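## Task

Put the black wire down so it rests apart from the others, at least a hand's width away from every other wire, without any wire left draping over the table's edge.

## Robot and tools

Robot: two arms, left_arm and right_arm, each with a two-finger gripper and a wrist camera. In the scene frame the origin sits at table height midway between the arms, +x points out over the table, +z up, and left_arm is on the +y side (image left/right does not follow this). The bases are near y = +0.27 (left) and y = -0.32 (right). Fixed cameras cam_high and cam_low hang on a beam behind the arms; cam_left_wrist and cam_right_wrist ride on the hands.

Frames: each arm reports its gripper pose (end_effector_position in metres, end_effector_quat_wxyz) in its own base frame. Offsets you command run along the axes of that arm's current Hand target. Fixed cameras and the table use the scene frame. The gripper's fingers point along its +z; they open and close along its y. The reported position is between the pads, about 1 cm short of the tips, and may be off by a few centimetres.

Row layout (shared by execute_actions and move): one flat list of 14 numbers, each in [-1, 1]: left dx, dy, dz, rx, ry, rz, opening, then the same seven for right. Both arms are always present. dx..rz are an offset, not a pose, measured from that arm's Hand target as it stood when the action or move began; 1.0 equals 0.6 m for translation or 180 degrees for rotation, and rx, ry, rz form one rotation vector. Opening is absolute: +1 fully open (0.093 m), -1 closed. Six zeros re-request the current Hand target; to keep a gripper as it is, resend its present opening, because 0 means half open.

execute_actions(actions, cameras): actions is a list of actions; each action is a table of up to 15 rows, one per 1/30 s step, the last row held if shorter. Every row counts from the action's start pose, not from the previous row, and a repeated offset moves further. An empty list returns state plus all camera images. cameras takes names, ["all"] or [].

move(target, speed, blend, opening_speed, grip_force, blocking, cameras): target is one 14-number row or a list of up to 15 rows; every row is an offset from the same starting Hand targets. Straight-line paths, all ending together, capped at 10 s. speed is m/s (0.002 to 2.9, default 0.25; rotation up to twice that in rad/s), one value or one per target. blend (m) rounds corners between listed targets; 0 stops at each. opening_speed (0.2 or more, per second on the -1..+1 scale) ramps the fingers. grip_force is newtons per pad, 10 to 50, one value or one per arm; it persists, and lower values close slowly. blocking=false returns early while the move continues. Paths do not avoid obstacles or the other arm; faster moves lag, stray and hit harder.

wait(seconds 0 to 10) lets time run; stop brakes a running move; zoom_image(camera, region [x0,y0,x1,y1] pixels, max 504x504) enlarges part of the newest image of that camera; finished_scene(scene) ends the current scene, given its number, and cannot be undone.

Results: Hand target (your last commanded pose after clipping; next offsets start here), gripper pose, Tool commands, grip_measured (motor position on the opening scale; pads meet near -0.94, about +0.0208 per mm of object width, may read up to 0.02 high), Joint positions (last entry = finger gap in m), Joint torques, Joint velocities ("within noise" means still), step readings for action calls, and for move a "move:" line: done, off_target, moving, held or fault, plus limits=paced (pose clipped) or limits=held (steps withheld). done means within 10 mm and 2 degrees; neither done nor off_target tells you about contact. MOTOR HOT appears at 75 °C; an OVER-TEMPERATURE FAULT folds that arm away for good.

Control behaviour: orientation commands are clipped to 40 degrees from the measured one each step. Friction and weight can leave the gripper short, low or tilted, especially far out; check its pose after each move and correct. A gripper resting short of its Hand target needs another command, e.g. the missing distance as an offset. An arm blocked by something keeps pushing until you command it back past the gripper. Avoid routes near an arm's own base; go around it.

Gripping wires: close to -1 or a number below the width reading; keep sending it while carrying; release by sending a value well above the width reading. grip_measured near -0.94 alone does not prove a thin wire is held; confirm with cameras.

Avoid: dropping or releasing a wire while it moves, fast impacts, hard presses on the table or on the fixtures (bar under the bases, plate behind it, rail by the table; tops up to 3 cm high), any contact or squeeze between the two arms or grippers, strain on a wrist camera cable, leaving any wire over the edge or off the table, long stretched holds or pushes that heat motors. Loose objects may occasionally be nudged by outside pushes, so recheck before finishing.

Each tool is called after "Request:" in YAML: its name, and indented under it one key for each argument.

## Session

Request:
execute_actions:
  actions: []

Scene clock: 0.00 s.
left_arm: end_effector_position=(+0.2884, -0.2939, +0.2740) grip_measured=-0.925 end_effector_quat_wxyz=(+0.445, +0.542, +0.552, -0.451) | right_arm: end_effector_position=(+0.3754, +0.0000, +0.4021) grip_measured=+1.000 end_effector_quat_wxyz=(+0.707, +0.000, +0.707, +0.000)
Joint positions: left_arm=[-0.421 1.493 1.105 -0.065 1.106 0.395 0.001] | right_arm=[0 1.047 1.047 0 0 0 0.093]
Joint velocities: within noise
Joint torques (N m): no reading
Heat: left arm: 43 °C; right arm: 38 °C.
Hand target: left_arm +0.2880, -0.2941, +0.2821; +0.454, +0.545, +0.544, -0.448 | right_arm +0.3737, -0.0005, +0.4119; +0.716, +0.001, +0.698, -0.001
Tool commands: left_gripper/opening=-0.931621 right_gripper/opening=+1.0
camera_calibration:
cam_left_wrist: T_world_to_cam=[[-0.999921, 0.0104375, 0.00704004, 0.288455], [0.000559419, 0.595469, -0.803378, 0.433323], [-0.0125774, -0.803311, -0.595428, 0.0204989], [0, 0, 0, 1]] pos_world=[0.288448, -0.244574, 0.358297]
cam_right_wrist: T_world_to_cam=[[0.0134922, -0.999842, -0.0115391, 0.00016676], [-0.398845, 0.00520095, -0.917004, 0.561547], [0.916919, 0.0169747, -0.398712, -0.0974506], [0, 0, 0, 1]] pos_world=[0.313322, -0.00109965, 0.476088]

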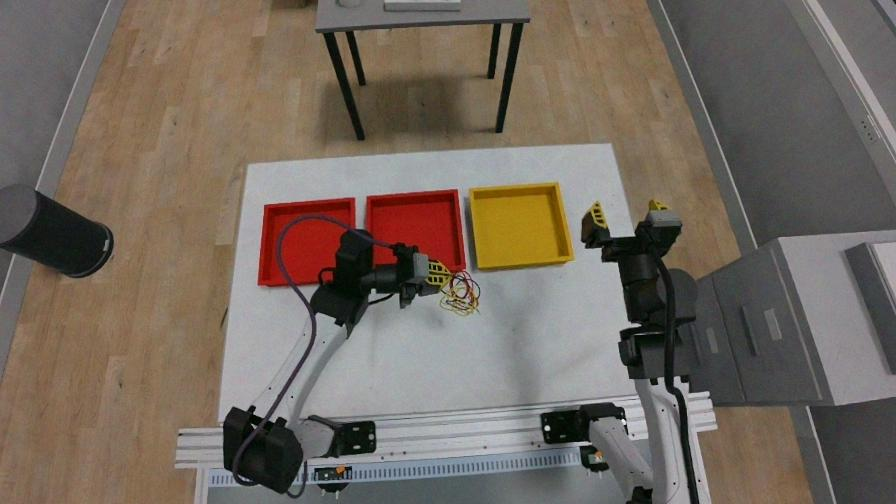

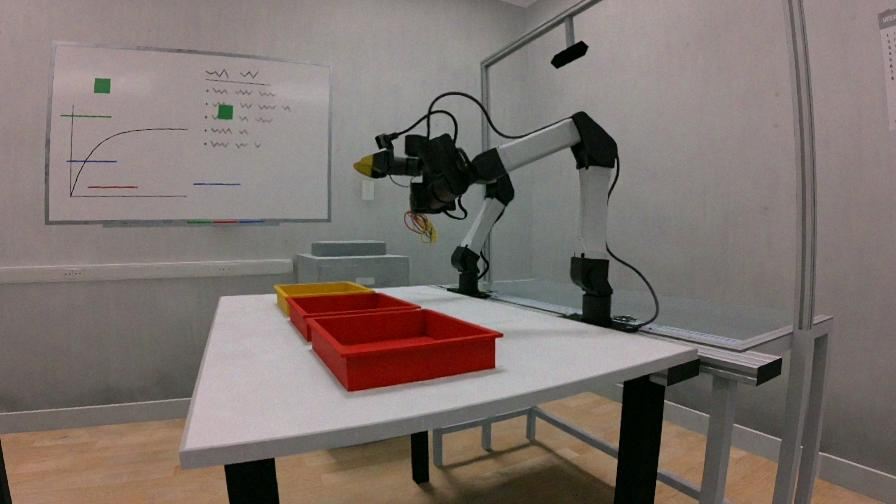

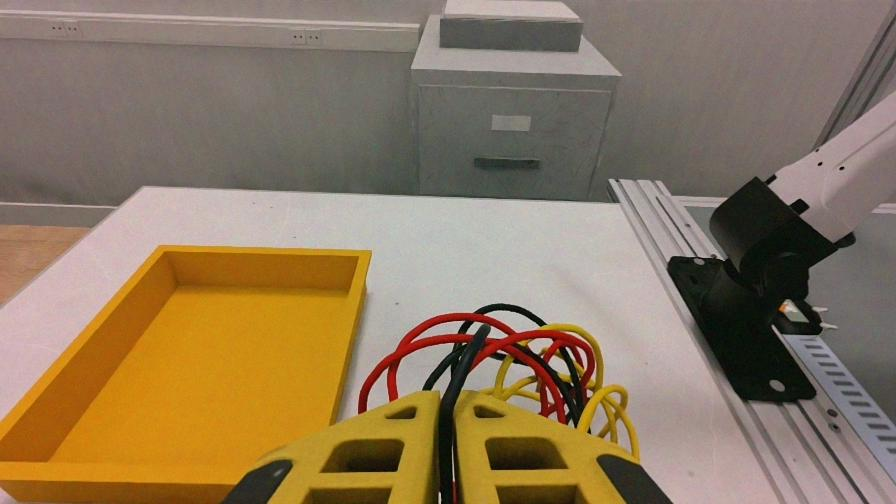

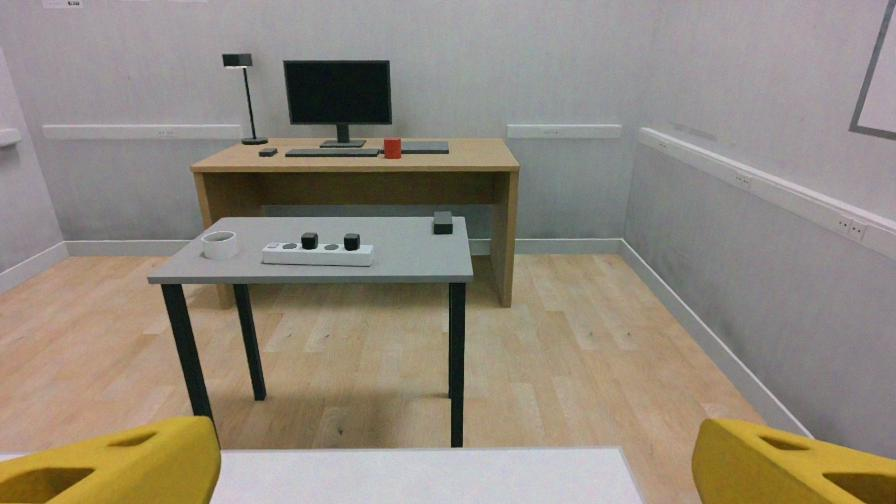

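Request:
zoom_image:
  camera: "cam_left_wrist"
  region: [340, 280, 680, 504]

Request:
zoom_image:
  camera: "cam_low"
  region: [370, 160, 480, 270]

Request:
zoom_image:
  camera: "cam_high"
  region: [410, 240, 510, 330]

Scaled by 1.482 from the camera's 896x504 image, which has a finer 1280x720 frame.

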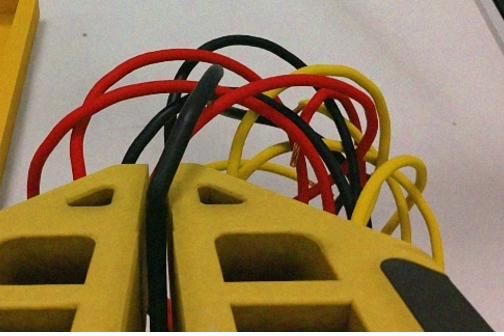

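Scaled by 4.582 from the camera's 896x504 image, which has a finer 1280x720 frame.

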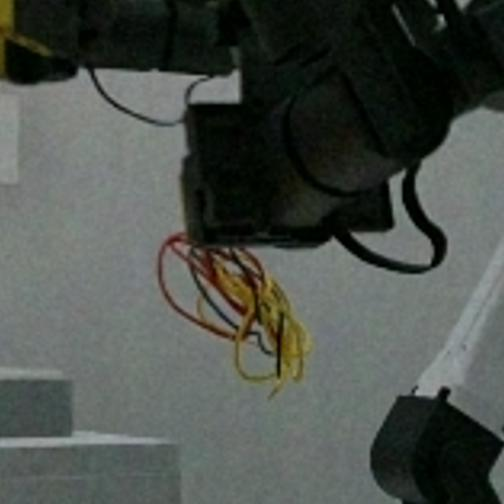

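Scaled by 5.040 from the camera's 896x504 image, which has a finer 1280x720 frame.

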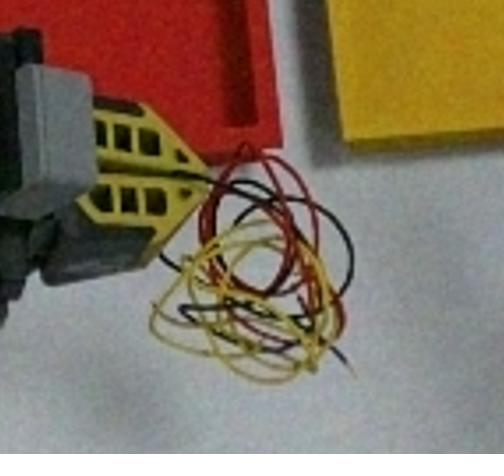

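Request:
move:
  target: [0,0,0,0,0,0,-1, 0.316,0.27,-0.165,-0.444,0,0,1]
  speed: 0.3
  cameras: ["cam_low","cam_right_wrist","cam_high"]

Request:
zoom_image:
  camera: "cam_right_wrist"
  region: [320, 0, 620, 230]

Scene clock: 33.13 s.
left_arm: end_effector_position=(+0.2884, -0.2939, +0.2740) grip_measured=-0.978 end_effector_quat_wxyz=(+0.445, +0.542, +0.552, -0.451) | right_arm: end_effector_position=(+0.2824, +0.1594, +0.2221) grip_measured=+1.000 end_effector_quat_wxyz=(+0.550, -0.455, +0.542, +0.443)
Joint positions: left_arm=[-0.421 1.493 1.105 -0.065 1.106 0.395 0] | right_arm=[-0.023 1.39 0.516 0.858 -1.399 -0.036 0.093]
Joint torques (N m): left_arm=[0.06 -6.9 9.72 1.86 0.35 0] | right_arm=[0.85 -2.91 5.46 1.59 -0.07 0.04]
Heat: left arm: 49 °C; right arm: 41 °C.
Hand target: left_arm +0.2880, -0.2941, +0.2821; +0.454, +0.545, +0.544, -0.448 | right_arm +0.2800, +0.1618, +0.2199; +0.549, -0.459, +0.535, +0.448
Off the commanded pose: left_arm 0.008 m, 1 deg | right_arm 0.004 m, 1 deg.
move: done
camera_calibration:
cam_right_wrist: T_world_to_cam=[[0.983509, -0.180656, 0.00861588, -0.250315], [-0.0647899, -0.396399, -0.915789, 0.328033], [0.168858, 0.900129, -0.401566, -0.0155779], [0, 0, 0, 1]] pos_world=[0.270071, 0.0988329, 0.29631]
Images, in order (width x height): cam_high 896x504, cam_low 896x504, cam_right_wrist 896x504.

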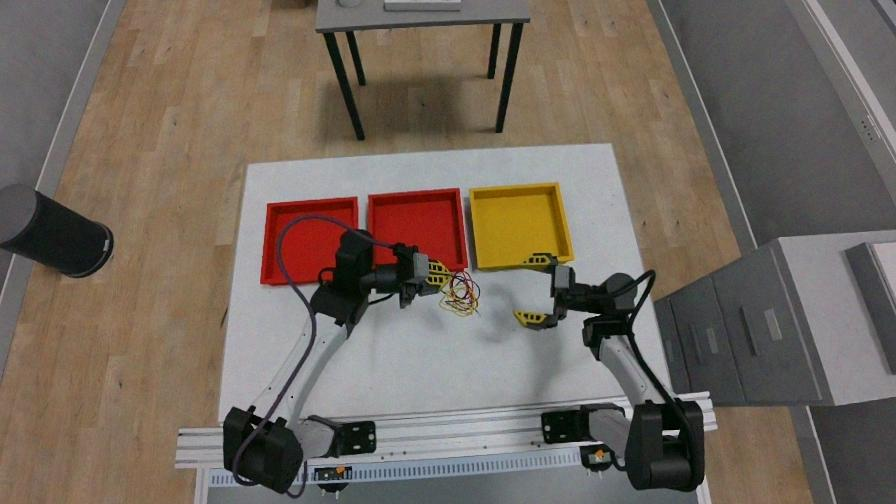

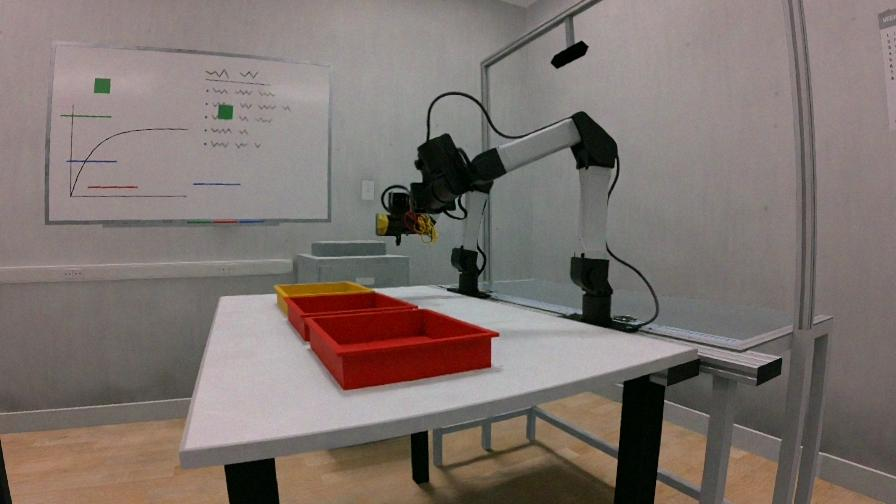

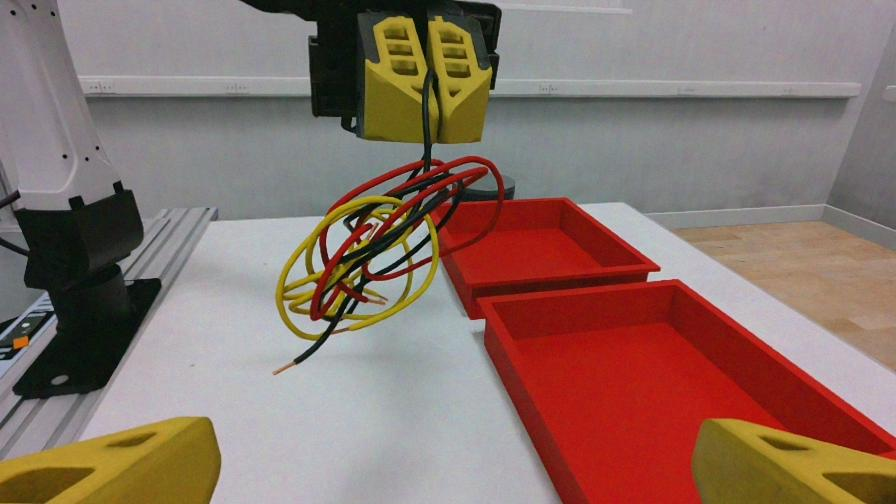

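Scaled by 1.680 from the camera's 896x504 image, which has a finer 1280x720 frame.

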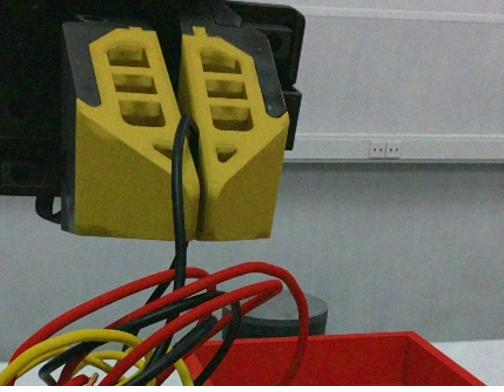

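Request:
zoom_image:
  camera: "cam_right_wrist"
  region: [260, 140, 520, 390]

Scaled by 1.938 from the camera's 896x504 image, which has a finer 1280x720 frame.

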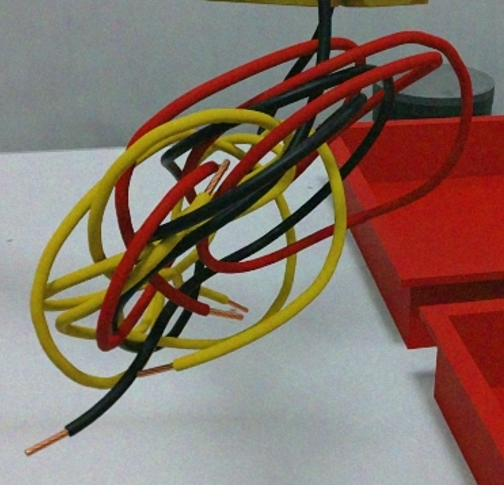

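Request:
move:
  target: [0,0,0,0,0,0,-1, -0.014,0.182,0.13,0.3002,0.108,0.0596,-0.15]
  speed: 0.25
  cameras: ["cam_low","cam_right_wrist","cam_high"]

Request:
zoom_image:
  camera: "cam_right_wrist"
  region: [300, 60, 620, 380]

Request:
zoom_image:
  camera: "cam_high"
  region: [410, 240, 510, 330]

Scene clock: 123.47 s.
left_arm: end_effector_position=(+0.2884, -0.2939, +0.2740) grip_measured=-0.978 end_effector_quat_wxyz=(+0.445, +0.542, +0.552, -0.451) | right_arm: end_effector_position=(+0.1854, +0.2534, +0.2125) grip_measured=-0.149 end_effector_quat_wxyz=(+0.552, -0.191, +0.803, +0.114)
Joint positions: left_arm=[-0.421 1.493 1.105 -0.065 1.106 0.395 0] | right_arm=[1.344 1.004 0.673 -0.234 0.824 0.405 0.038]
Joint torques (N m): left_arm=[0.12 -6.97 9.55 1.87 0.35 -0.01] | right_arm=[1.01 -1.59 10.29 1.65 0.57 0.18]
Heat: left arm: 54 °C; right arm: 41 °C.
Hand target: left_arm +0.2880, -0.2941, +0.2822; +0.454, +0.545, +0.544, -0.448 | right_arm +0.1862, +0.2578, +0.2259; +0.560, -0.178, +0.800, +0.124
Off the commanded pose: left_arm 0.008 m, 1 deg | right_arm 0.014 m, 2 deg.
move: off_target (right_arm)
camera_calibration:
cam_right_wrist: T_world_to_cam=[[0.440266, -0.897787, 0.0120288, 0.143804], [-0.629547, -0.31822, -0.708806, 0.391043], [0.640185, 0.30449, -0.705301, 0.0405256], [0, 0, 0, 1]] pos_world=[0.156925, 0.241203, 0.304027]
Images, in order (width x height): cam_high 896x504, cam_low 896x504, cam_right_wrist 896x504.

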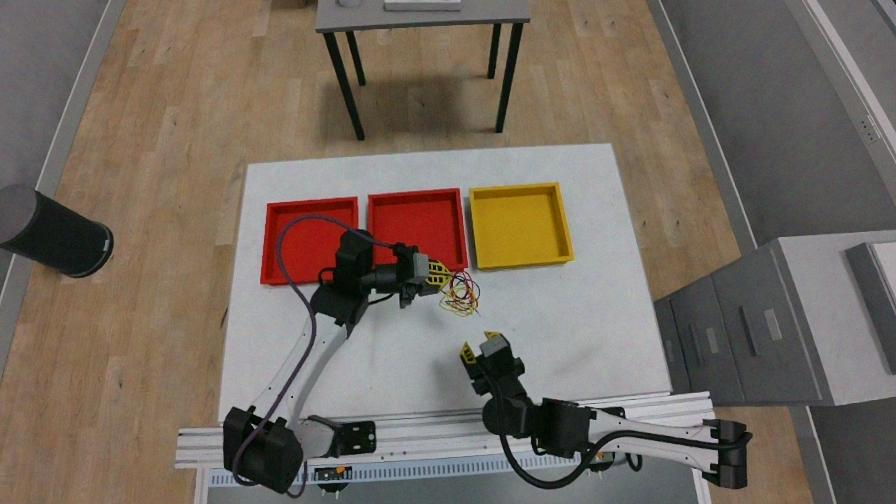

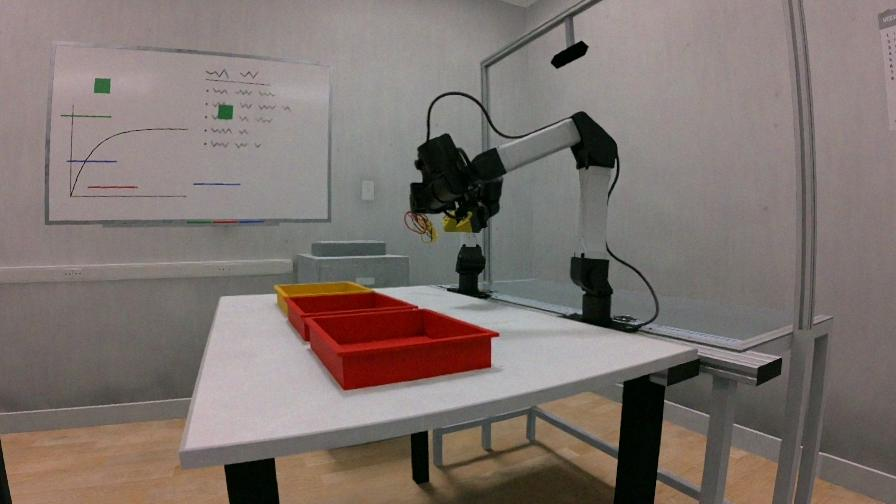

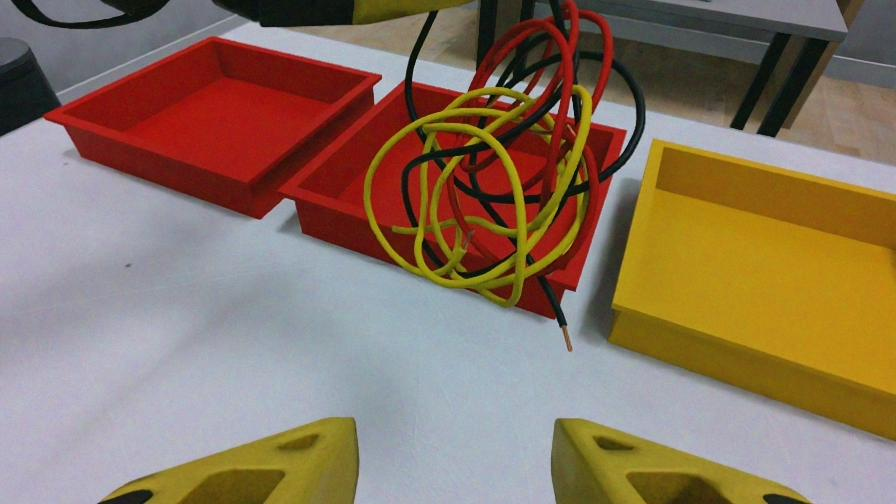

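Scaled by 1.575 from the camera's 896x504 image, which has a finer 1280x720 frame.

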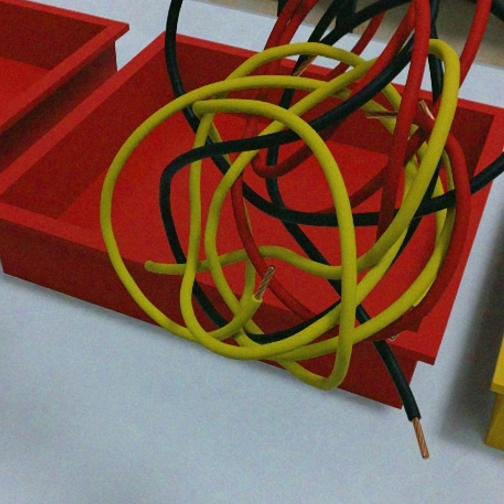

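Scaled by 5.040 from the camera's 896x504 image, which has a finer 1280x720 frame.

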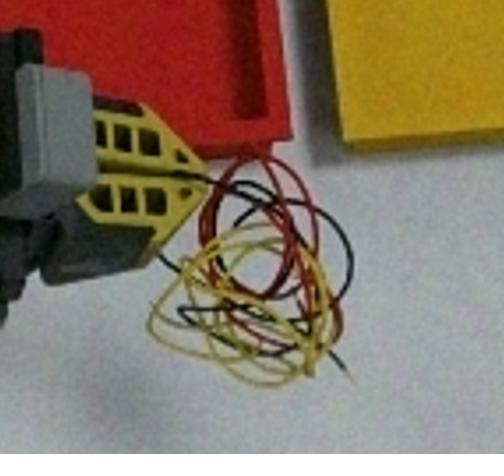

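Request:
move:
  target: [0,0,0,0,0,0,-1, -0.0448,-0.027,0.0355,0,0,0,-0.42]
  speed: 0.2
  cameras: ["cam_right_wrist"]

Request:
zoom_image:
  camera: "cam_right_wrist"
  region: [300, 110, 670, 480]

Scene clock: 150.07 s.
left_arm: end_effector_position=(+0.2884, -0.2939, +0.2740) grip_measured=-0.978 end_effector_quat_wxyz=(+0.445, +0.542, +0.552, -0.451) | right_arm: end_effector_position=(+0.2153, +0.2483, +0.2276) grip_measured=-0.419 end_effector_quat_wxyz=(+0.550, -0.189, +0.807, +0.105)
Joint positions: left_arm=[-0.421 1.493 1.105 -0.065 1.106 0.395 0] | right_arm=[1.197 1.022 0.735 -0.228 0.71 0.312 0.025]
Joint torques (N m): left_arm=[0.12 -7.06 9.8 1.9 0.33 -0.02] | right_arm=[-0.38 -1.83 10.36 1.93 0.11 0.03]
Heat: left arm: 55 °C; right arm: 46 °C.
Hand target: left_arm +0.2880, -0.2941, +0.2822; +0.454, +0.545, +0.544, -0.448 | right_arm +0.2195, +0.2555, +0.2438; +0.560, -0.178, +0.800, +0.124
Off the commanded pose: left_arm 0.008 m, 1 deg | right_arm 0.018 m, 3 deg.
move: off_target (right_arm)
camera_calibration:
cam_right_wrist: T_world_to_cam=[[0.427233, -0.903868, 0.0222369, 0.127958], [-0.637748, -0.318697, -0.70122, 0.419222], [0.640897, 0.285403, -0.712598, 0.0397253], [0, 0, 0, 1]] pos_world=[0.18723, 0.237925, 0.319429]
Images, in order (width x height): cam_right_wrist 896x504.

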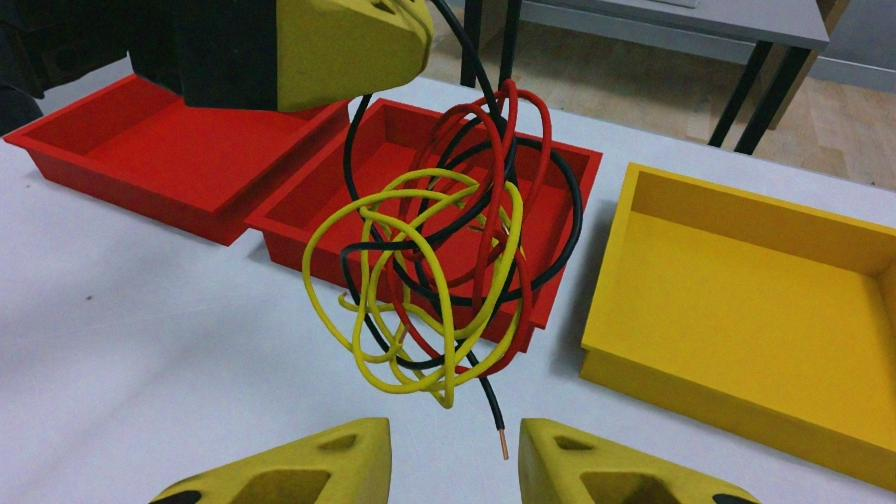

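Scaled by 1.362 from the camera's 896x504 image, which has a finer 1280x720 frame.

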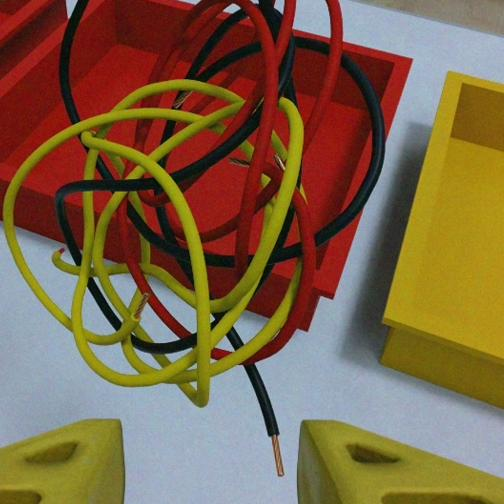

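Request:
move:
  target: [0,0,0,0,0,0,-1, -0.0133,0,0.0383,0,0,0,-0.42]
  speed: 0.1
  cameras: ["cam_right_wrist"]

Request:
zoom_image:
  camera: "cam_right_wrist"
  region: [300, 134, 670, 504]

Scene clock: 175.07 s.
left_arm: end_effector_position=(+0.2884, -0.2939, +0.2740) grip_measured=-0.978 end_effector_quat_wxyz=(+0.445, +0.542, +0.552, -0.451) | right_arm: end_effector_position=(+0.2357, +0.2584, +0.2261) grip_measured=-0.419 end_effector_quat_wxyz=(+0.547, -0.190, +0.808, +0.105)
Joint positions: left_arm=[-0.421 1.493 1.105 -0.065 1.106 0.395 0] | right_arm=[1.124 1.098 0.764 -0.159 0.642 0.27 0.025]
Joint torques (N m): left_arm=[0.13 -7.01 9.68 1.84 0.36 -0.04] | right_arm=[-0.79 -2.29 10.51 1.99 0.13 0.05]
Heat: left arm: 55 °C; right arm: 48 °C.
Hand target: left_arm +0.2880, -0.2941, +0.2822; +0.454, +0.545, +0.544, -0.448 | right_arm +0.2416, +0.2657, +0.2435; +0.560, -0.178, +0.800, +0.124
Off the commanded pose: left_arm 0.008 m, 1 deg | right_arm 0.020 m, 3 deg.
move: off_target (right_arm)
camera_calibration:
cam_right_wrist: T_world_to_cam=[[0.428802, -0.903131, 0.0219756, 0.127854], [-0.640963, -0.321288, -0.697094, 0.434829], [0.636628, 0.28483, -0.716643, 0.0247232], [0, 0, 0, 1]] pos_world=[0.208145, 0.248132, 0.318024]
Images, in order (width x height): cam_right_wrist 896x504.

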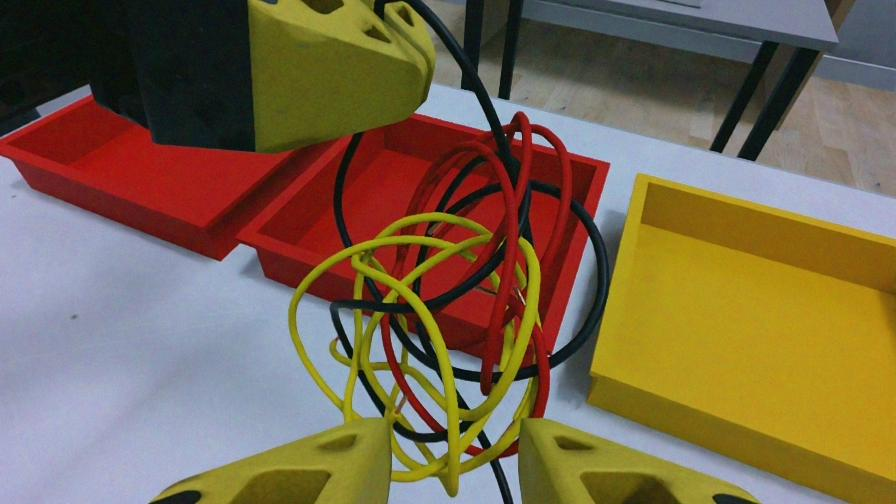

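Scaled by 1.362 from the camera's 896x504 image, which has a finer 1280x720 frame.

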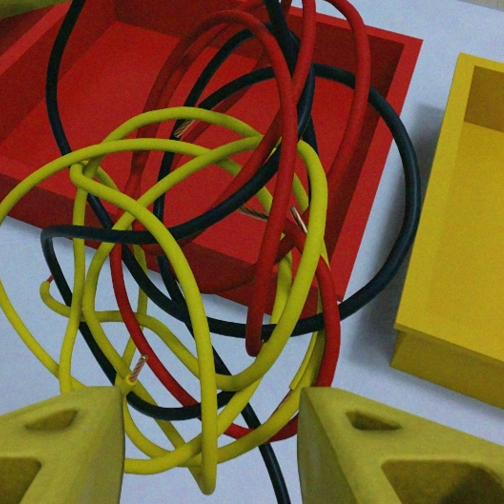

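Request:
move:
  target: [0,0,0,0,0,0,-1, 0,0,0,0,0,0,-1]
  speed: 0.1
  opening_speed: 0.6
  cameras: ["cam_right_wrist"]

Request:
zoom_image:
  camera: "cam_right_wrist"
  region: [300, 134, 670, 504]

Scene clock: 186.23 s.
left_arm: end_effector_position=(+0.2884, -0.2939, +0.2740) grip_measured=-0.978 end_effector_quat_wxyz=(+0.445, +0.542, +0.552, -0.451) | right_arm: end_effector_position=(+0.2357, +0.2586, +0.2262) grip_measured=-0.988 end_effector_quat_wxyz=(+0.547, -0.190, +0.808, +0.105)
Joint positions: left_arm=[-0.421 1.493 1.105 -0.065 1.106 0.395 0] | right_arm=[1.124 1.098 0.764 -0.158 0.642 0.27 0]
Joint torques (N m): left_arm=[0.24 -6.99 9.78 1.9 0.37 -0.06] | right_arm=[-0.72 -1.88 10.22 2.01 0.1 0.05]
Heat: left arm: 55 °C; right arm: 50 °C.
Hand target: left_arm +0.2880, -0.2941, +0.2822; +0.454, +0.545, +0.544, -0.448 | right_arm +0.2416, +0.2657, +0.2435; +0.560, -0.178, +0.800, +0.124
Off the commanded pose: left_arm 0.008 m, 1 deg | right_arm 0.020 m, 3 deg.
move: off_target (right_arm)
camera_calibration:
cam_right_wrist: T_world_to_cam=[[0.429651, -0.902728, 0.0219437, 0.127719], [-0.640493, -0.321791, -0.697294, 0.434957], [0.636528, 0.285538, -0.716449, 0.0246134], [0, 0, 0, 1]] pos_world=[0.208045, 0.248233, 0.318125]
Images, in order (width x height): cam_right_wrist 896x504.

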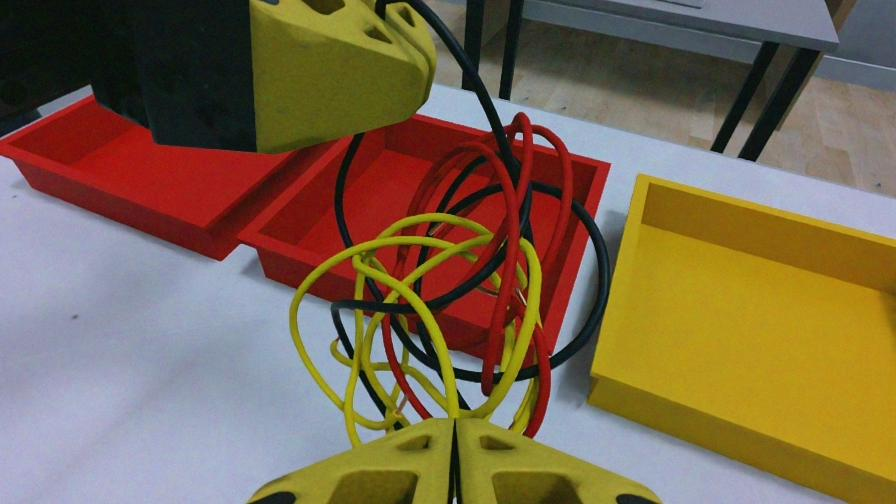

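Scaled by 1.362 from the camera's 896x504 image, which has a finer 1280x720 frame.

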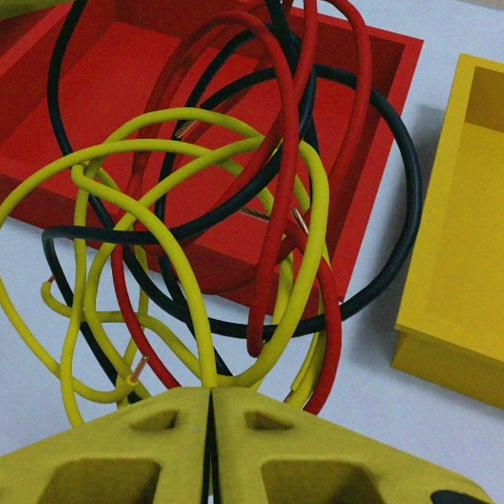

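Request:
move:
  target: [0.1964,-0.0015,0.0372,0,0,0,-1, 0.188,0,0.0684,0,0,0,-1]
  speed: 0.1
  cameras: ["cam_right_wrist","cam_low"]

Request:
zoom_image:
  camera: "cam_low"
  region: [370, 180, 510, 320]

Scene clock: 200.30 s.
left_arm: end_effector_position=(+0.2897, -0.2945, +0.1674) grip_measured=-0.978 end_effector_quat_wxyz=(+0.454, +0.545, +0.545, -0.447) | right_arm: end_effector_position=(+0.2389, +0.2656, +0.1251) grip_measured=-0.988 end_effector_quat_wxyz=(+0.558, -0.180, +0.801, +0.120)
Joint positions: left_arm=[-0.421 1.66 0.8 0.43 1.106 0.398 0] | right_arm=[1.124 1.319 0.425 0.445 0.641 0.27 0]
Joint torques (N m): left_arm=[0.21 -6.09 6.16 2.08 0.31 -0.01] | right_arm=[-0.69 -2.73 5.76 2.02 0.08 0.09]
Heat: left arm: 55 °C; right arm: 51 °C.
Hand target: left_arm +0.2879, -0.2940, +0.1621; +0.454, +0.545, +0.544, -0.448 | right_arm +0.2416, +0.2657, +0.1235; +0.560, -0.177, +0.800, +0.124
Off the commanded pose: left_arm 0.006 m, 0 deg | right_arm 0.003 m, 1 deg.
move: done
camera_calibration:
cam_right_wrist: T_world_to_cam=[[0.430442, -0.9026, -0.00578368, 0.138149], [-0.627138, -0.294456, -0.721105, 0.361385], [0.649166, 0.314021, -0.692801, -0.0653501], [0, 0, 0, 1]] pos_world=[0.209596, 0.251627, 0.216121]
Images, in order (width x height): cam_low 896x504, cam_right_wrist 896x504.

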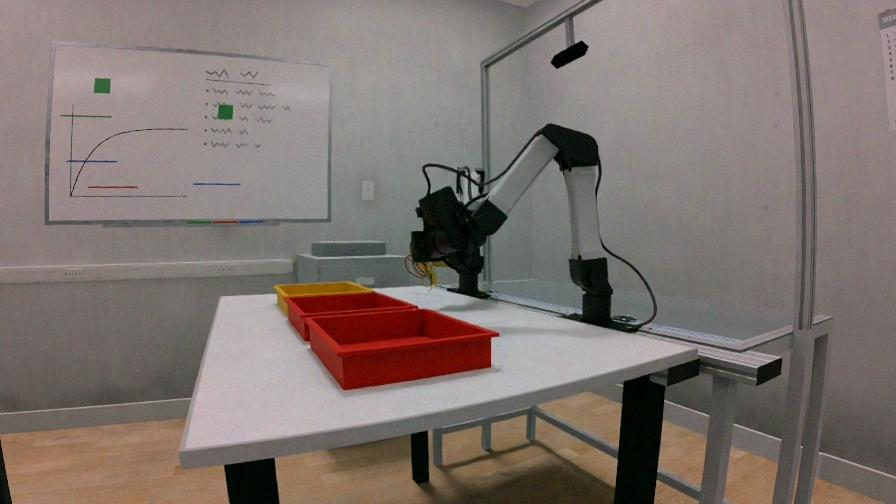

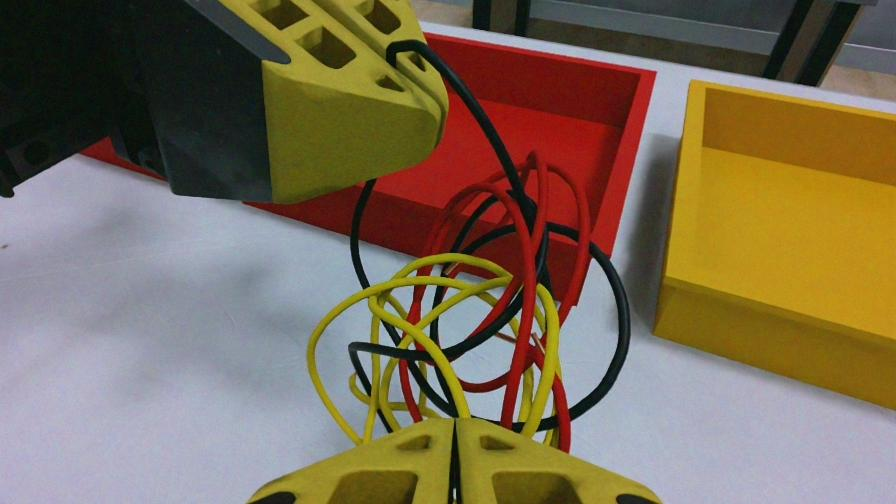

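Scaled by 3.600 from the camera's 896x504 image, which has a finer 1280x720 frame.

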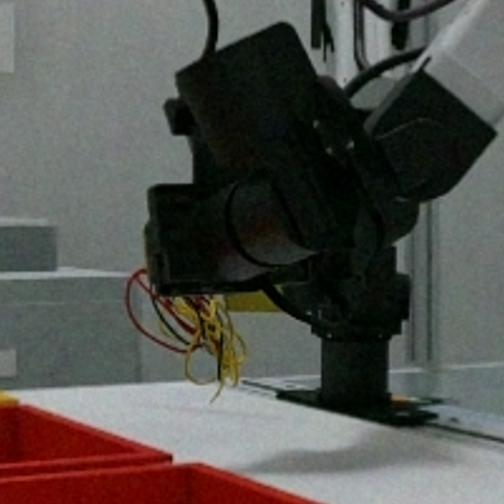

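Request:
move:
  target: [-0.1327,0.002,-0.1947,0,0,0,-1, 0,0,0,0,0,0,-1]
  speed: 0.07
  cameras: ["cam_right_wrist","cam_low","cam_left_wrist"]

Request:
zoom_image:
  camera: "cam_low"
  region: [370, 160, 510, 300]

Scene clock: 214.67 s.
left_arm: end_effector_position=(+0.2830, -0.1941, +0.2502) grip_measured=-0.978 end_effector_quat_wxyz=(+0.439, +0.536, +0.562, -0.452) | right_arm: end_effector_position=(+0.2389, +0.2656, +0.1252) grip_measured=-0.988 end_effector_quat_wxyz=(+0.559, -0.180, +0.801, +0.120)
Joint positions: left_arm=[-0.104 1.485 1.14 -0.736 1.335 1.031 0] | right_arm=[1.124 1.319 0.425 0.446 0.641 0.27 0]
Joint torques (N m): left_arm=[0.59 -4.57 11.88 1.13 0.79 0.23] | right_arm=[-0.88 -2.62 5.82 2.01 0.11 0.06]
Heat: left arm: 55 °C; right arm: 47 °C.
Hand target: left_arm +0.2881, -0.1940, +0.2621; +0.454, +0.545, +0.544, -0.448 | right_arm +0.2416, +0.2657, +0.1235; +0.560, -0.178, +0.800, +0.124
Off the commanded pose: left_arm 0.013 m, 3 deg | right_arm 0.003 m, 1 deg.
move: off_target (left_arm)
camera_calibration:
cam_left_wrist: T_world_to_cam=[[-0.999562, 0.0000561898, 0.0295988, 0.274342], [-0.0235814, 0.602863, -0.797496, 0.361511], [-0.0178889, -0.797844, -0.602598, 0.090826], [0, 0, 0, 1]] pos_world=[0.284372, -0.145492, 0.334915]
cam_right_wrist: T_world_to_cam=[[0.430445, -0.902597, -0.00597807, 0.13819], [-0.627025, -0.294248, -0.721289, 0.361348], [0.649274, 0.314223, -0.692609, -0.0654646], [0, 0, 0, 1]] pos_world=[0.209595, 0.251626, 0.216121]
Images, in order (width x height): cam_low 896x504, cam_left_wrist 896x504, cam_right_wrist 896x504.

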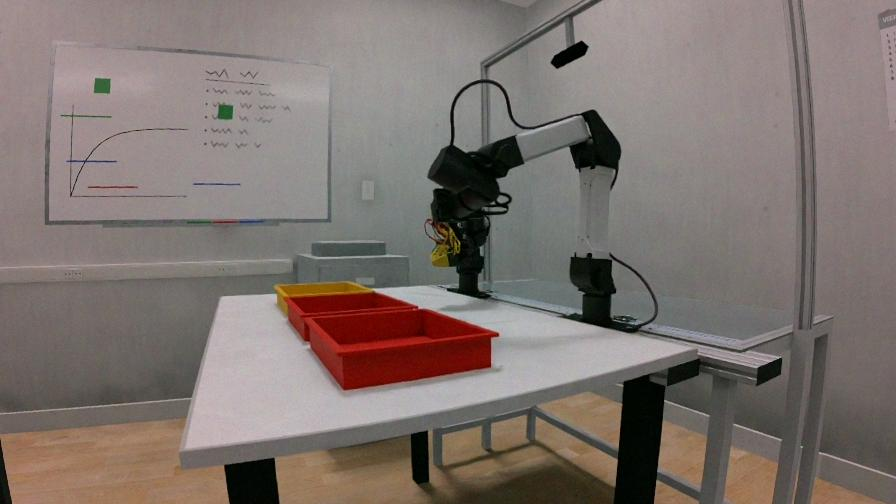

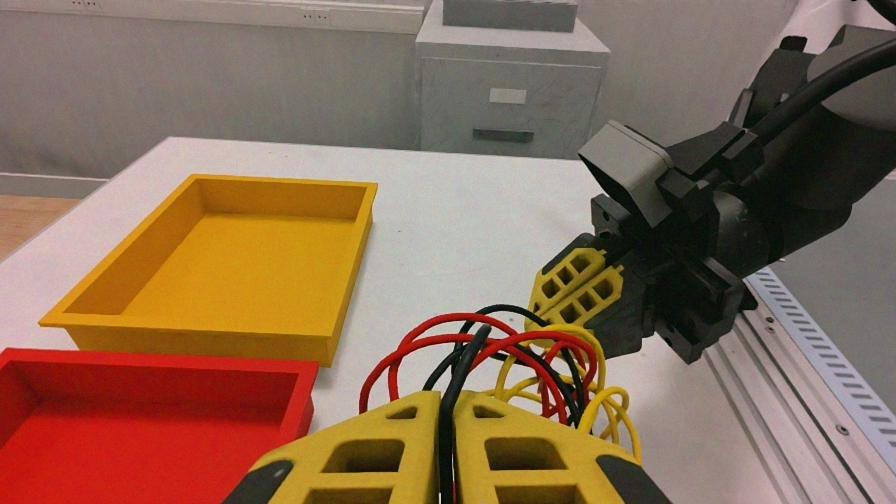

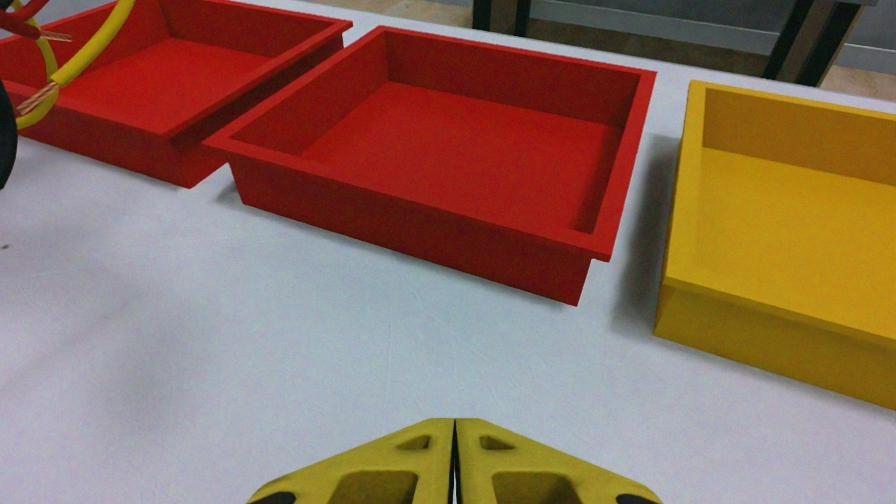

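Scaled by 3.600 from the camera's 896x504 image, which has a finer 1280x720 frame.

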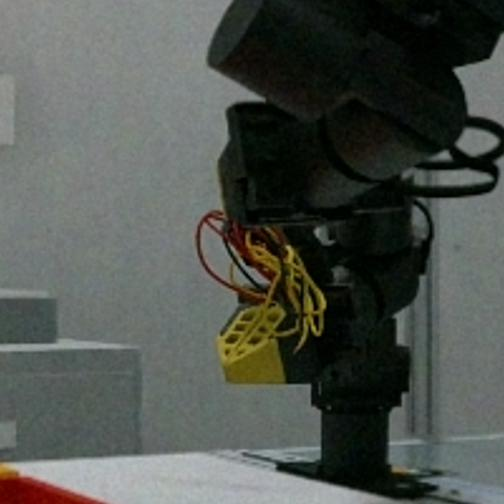

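Request:
move:
  target: [0.0868,-0.0017,0.186,0,0,0,-1, -0.0313,0,-0.1197,0,0,0,-0.4]
  speed: 0.12
  cameras: ["cam_right_wrist","cam_low"]

Request:
zoom_image:
  camera: "cam_right_wrist"
  region: [270, 70, 640, 440]

Scene clock: 230.17 s.
left_arm: end_effector_position=(+0.2881, -0.2932, +0.1962) grip_measured=-0.978 end_effector_quat_wxyz=(+0.455, +0.548, +0.540, -0.449) | right_arm: end_effector_position=(+0.1855, +0.2355, +0.1476) grip_measured=-0.401 end_effector_quat_wxyz=(+0.548, -0.196, +0.806, +0.106)
Joint positions: left_arm=[-0.417 1.592 0.859 0.302 1.117 0.406 0] | right_arm=[1.32 0.994 0.416 0.002 0.805 0.389 0.026]
Joint torques (N m): left_arm=[-0.08 -5.7 6.68 2.07 0.2 -0.11] | right_arm=[1.22 -3.48 9.83 1.54 0.5 0.2]
Heat: left arm: 55 °C; right arm: 46 °C.
Hand target: left_arm +0.2880, -0.2940, +0.1902; +0.454, +0.545, +0.544, -0.448 | right_arm +0.1861, +0.2399, +0.1657; +0.560, -0.178, +0.800, +0.124
Off the commanded pose: left_arm 0.006 m, 1 deg | right_arm 0.019 m, 3 deg.
move: off_target (right_arm)
camera_calibration:
cam_right_wrist: T_world_to_cam=[[0.43929, -0.897898, 0.028333, 0.126313], [-0.634126, -0.332273, -0.698197, 0.342085], [0.636324, 0.288745, -0.715345, 0.00596638], [0, 0, 0, 1]] pos_world=[0.15764, 0.22536, 0.239532]
Images, in order (width x height): cam_low 896x504, cam_right_wrist 896x504.

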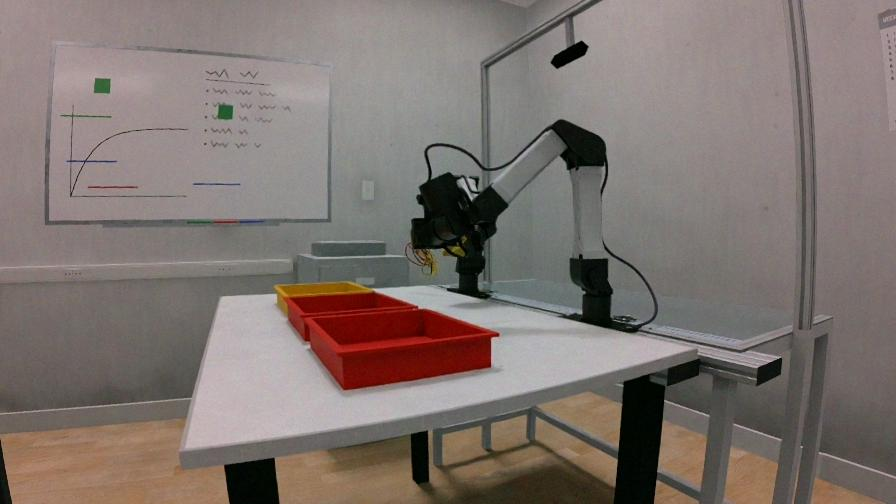

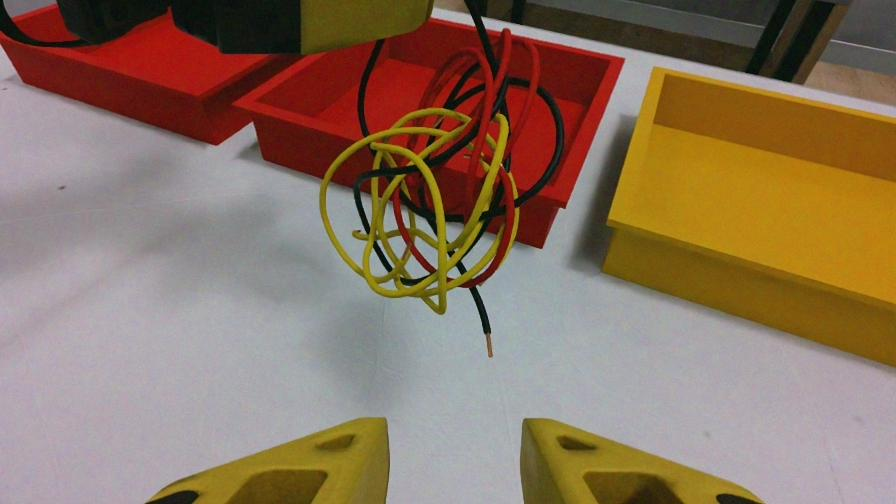

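Scaled by 1.362 from the camera's 896x504 image, which has a finer 1280x720 frame.

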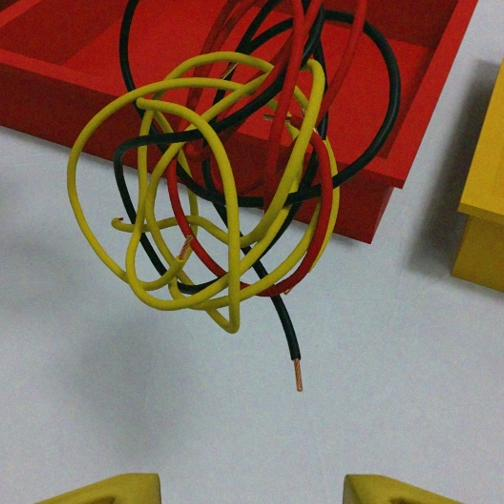

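Request:
move:
  target: [0,0,0,0,0,0,-1, -0.0317,0,0.065,0,0,0,-0.4]
  speed: 0.15
  cameras: ["cam_right_wrist"]

Request:
zoom_image:
  camera: "cam_right_wrist"
  region: [270, 110, 640, 480]

Scene clock: 268.67 s.
left_arm: end_effector_position=(+0.2881, -0.2933, +0.1964) grip_measured=-0.978 end_effector_quat_wxyz=(+0.455, +0.548, +0.540, -0.449) | right_arm: end_effector_position=(+0.2196, +0.2485, +0.1543) grip_measured=-0.401 end_effector_quat_wxyz=(+0.549, -0.190, +0.808, +0.104)
Joint positions: left_arm=[-0.417 1.592 0.859 0.304 1.117 0.405 0] | right_arm=[1.177 1.111 0.479 0.121 0.692 0.299 0.026]
Joint torques (N m): left_arm=[-0.17 -5.79 6.38 2.09 0.28 -0.11] | right_arm=[-0.69 -2.07 10.11 2.04 0.22 0.01]
Heat: left arm: 52 °C; right arm: 50 °C.
Hand target: left_arm +0.2880, -0.2940, +0.1902; +0.454, +0.545, +0.544, -0.448 | right_arm +0.2252, +0.2582, +0.1702; +0.560, -0.178, +0.800, +0.124
Off the commanded pose: left_arm 0.006 m, 1 deg | right_arm 0.019 m, 3 deg.
move: off_target (right_arm)
camera_calibration:
cam_right_wrist: T_world_to_cam=[[0.427776, -0.903553, 0.0245083, 0.127336], [-0.638865, -0.321422, -0.698956, 0.371138], [0.639421, 0.283339, -0.714744, -0.0140743], [0, 0, 0, 1]] pos_world=[0.191635, 0.238334, 0.246229]
Images, in order (width x height): cam_right_wrist 896x504.

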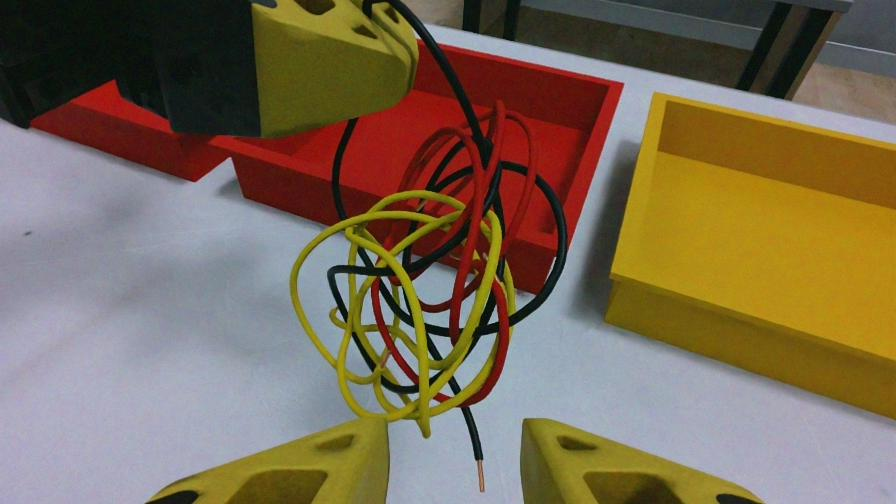

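Scaled by 1.362 from the camera's 896x504 image, which has a finer 1280x720 frame.

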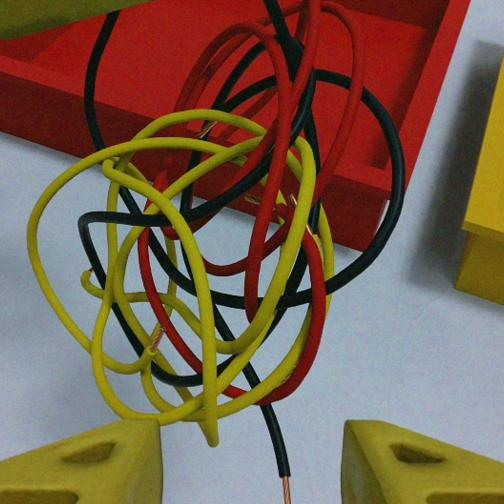

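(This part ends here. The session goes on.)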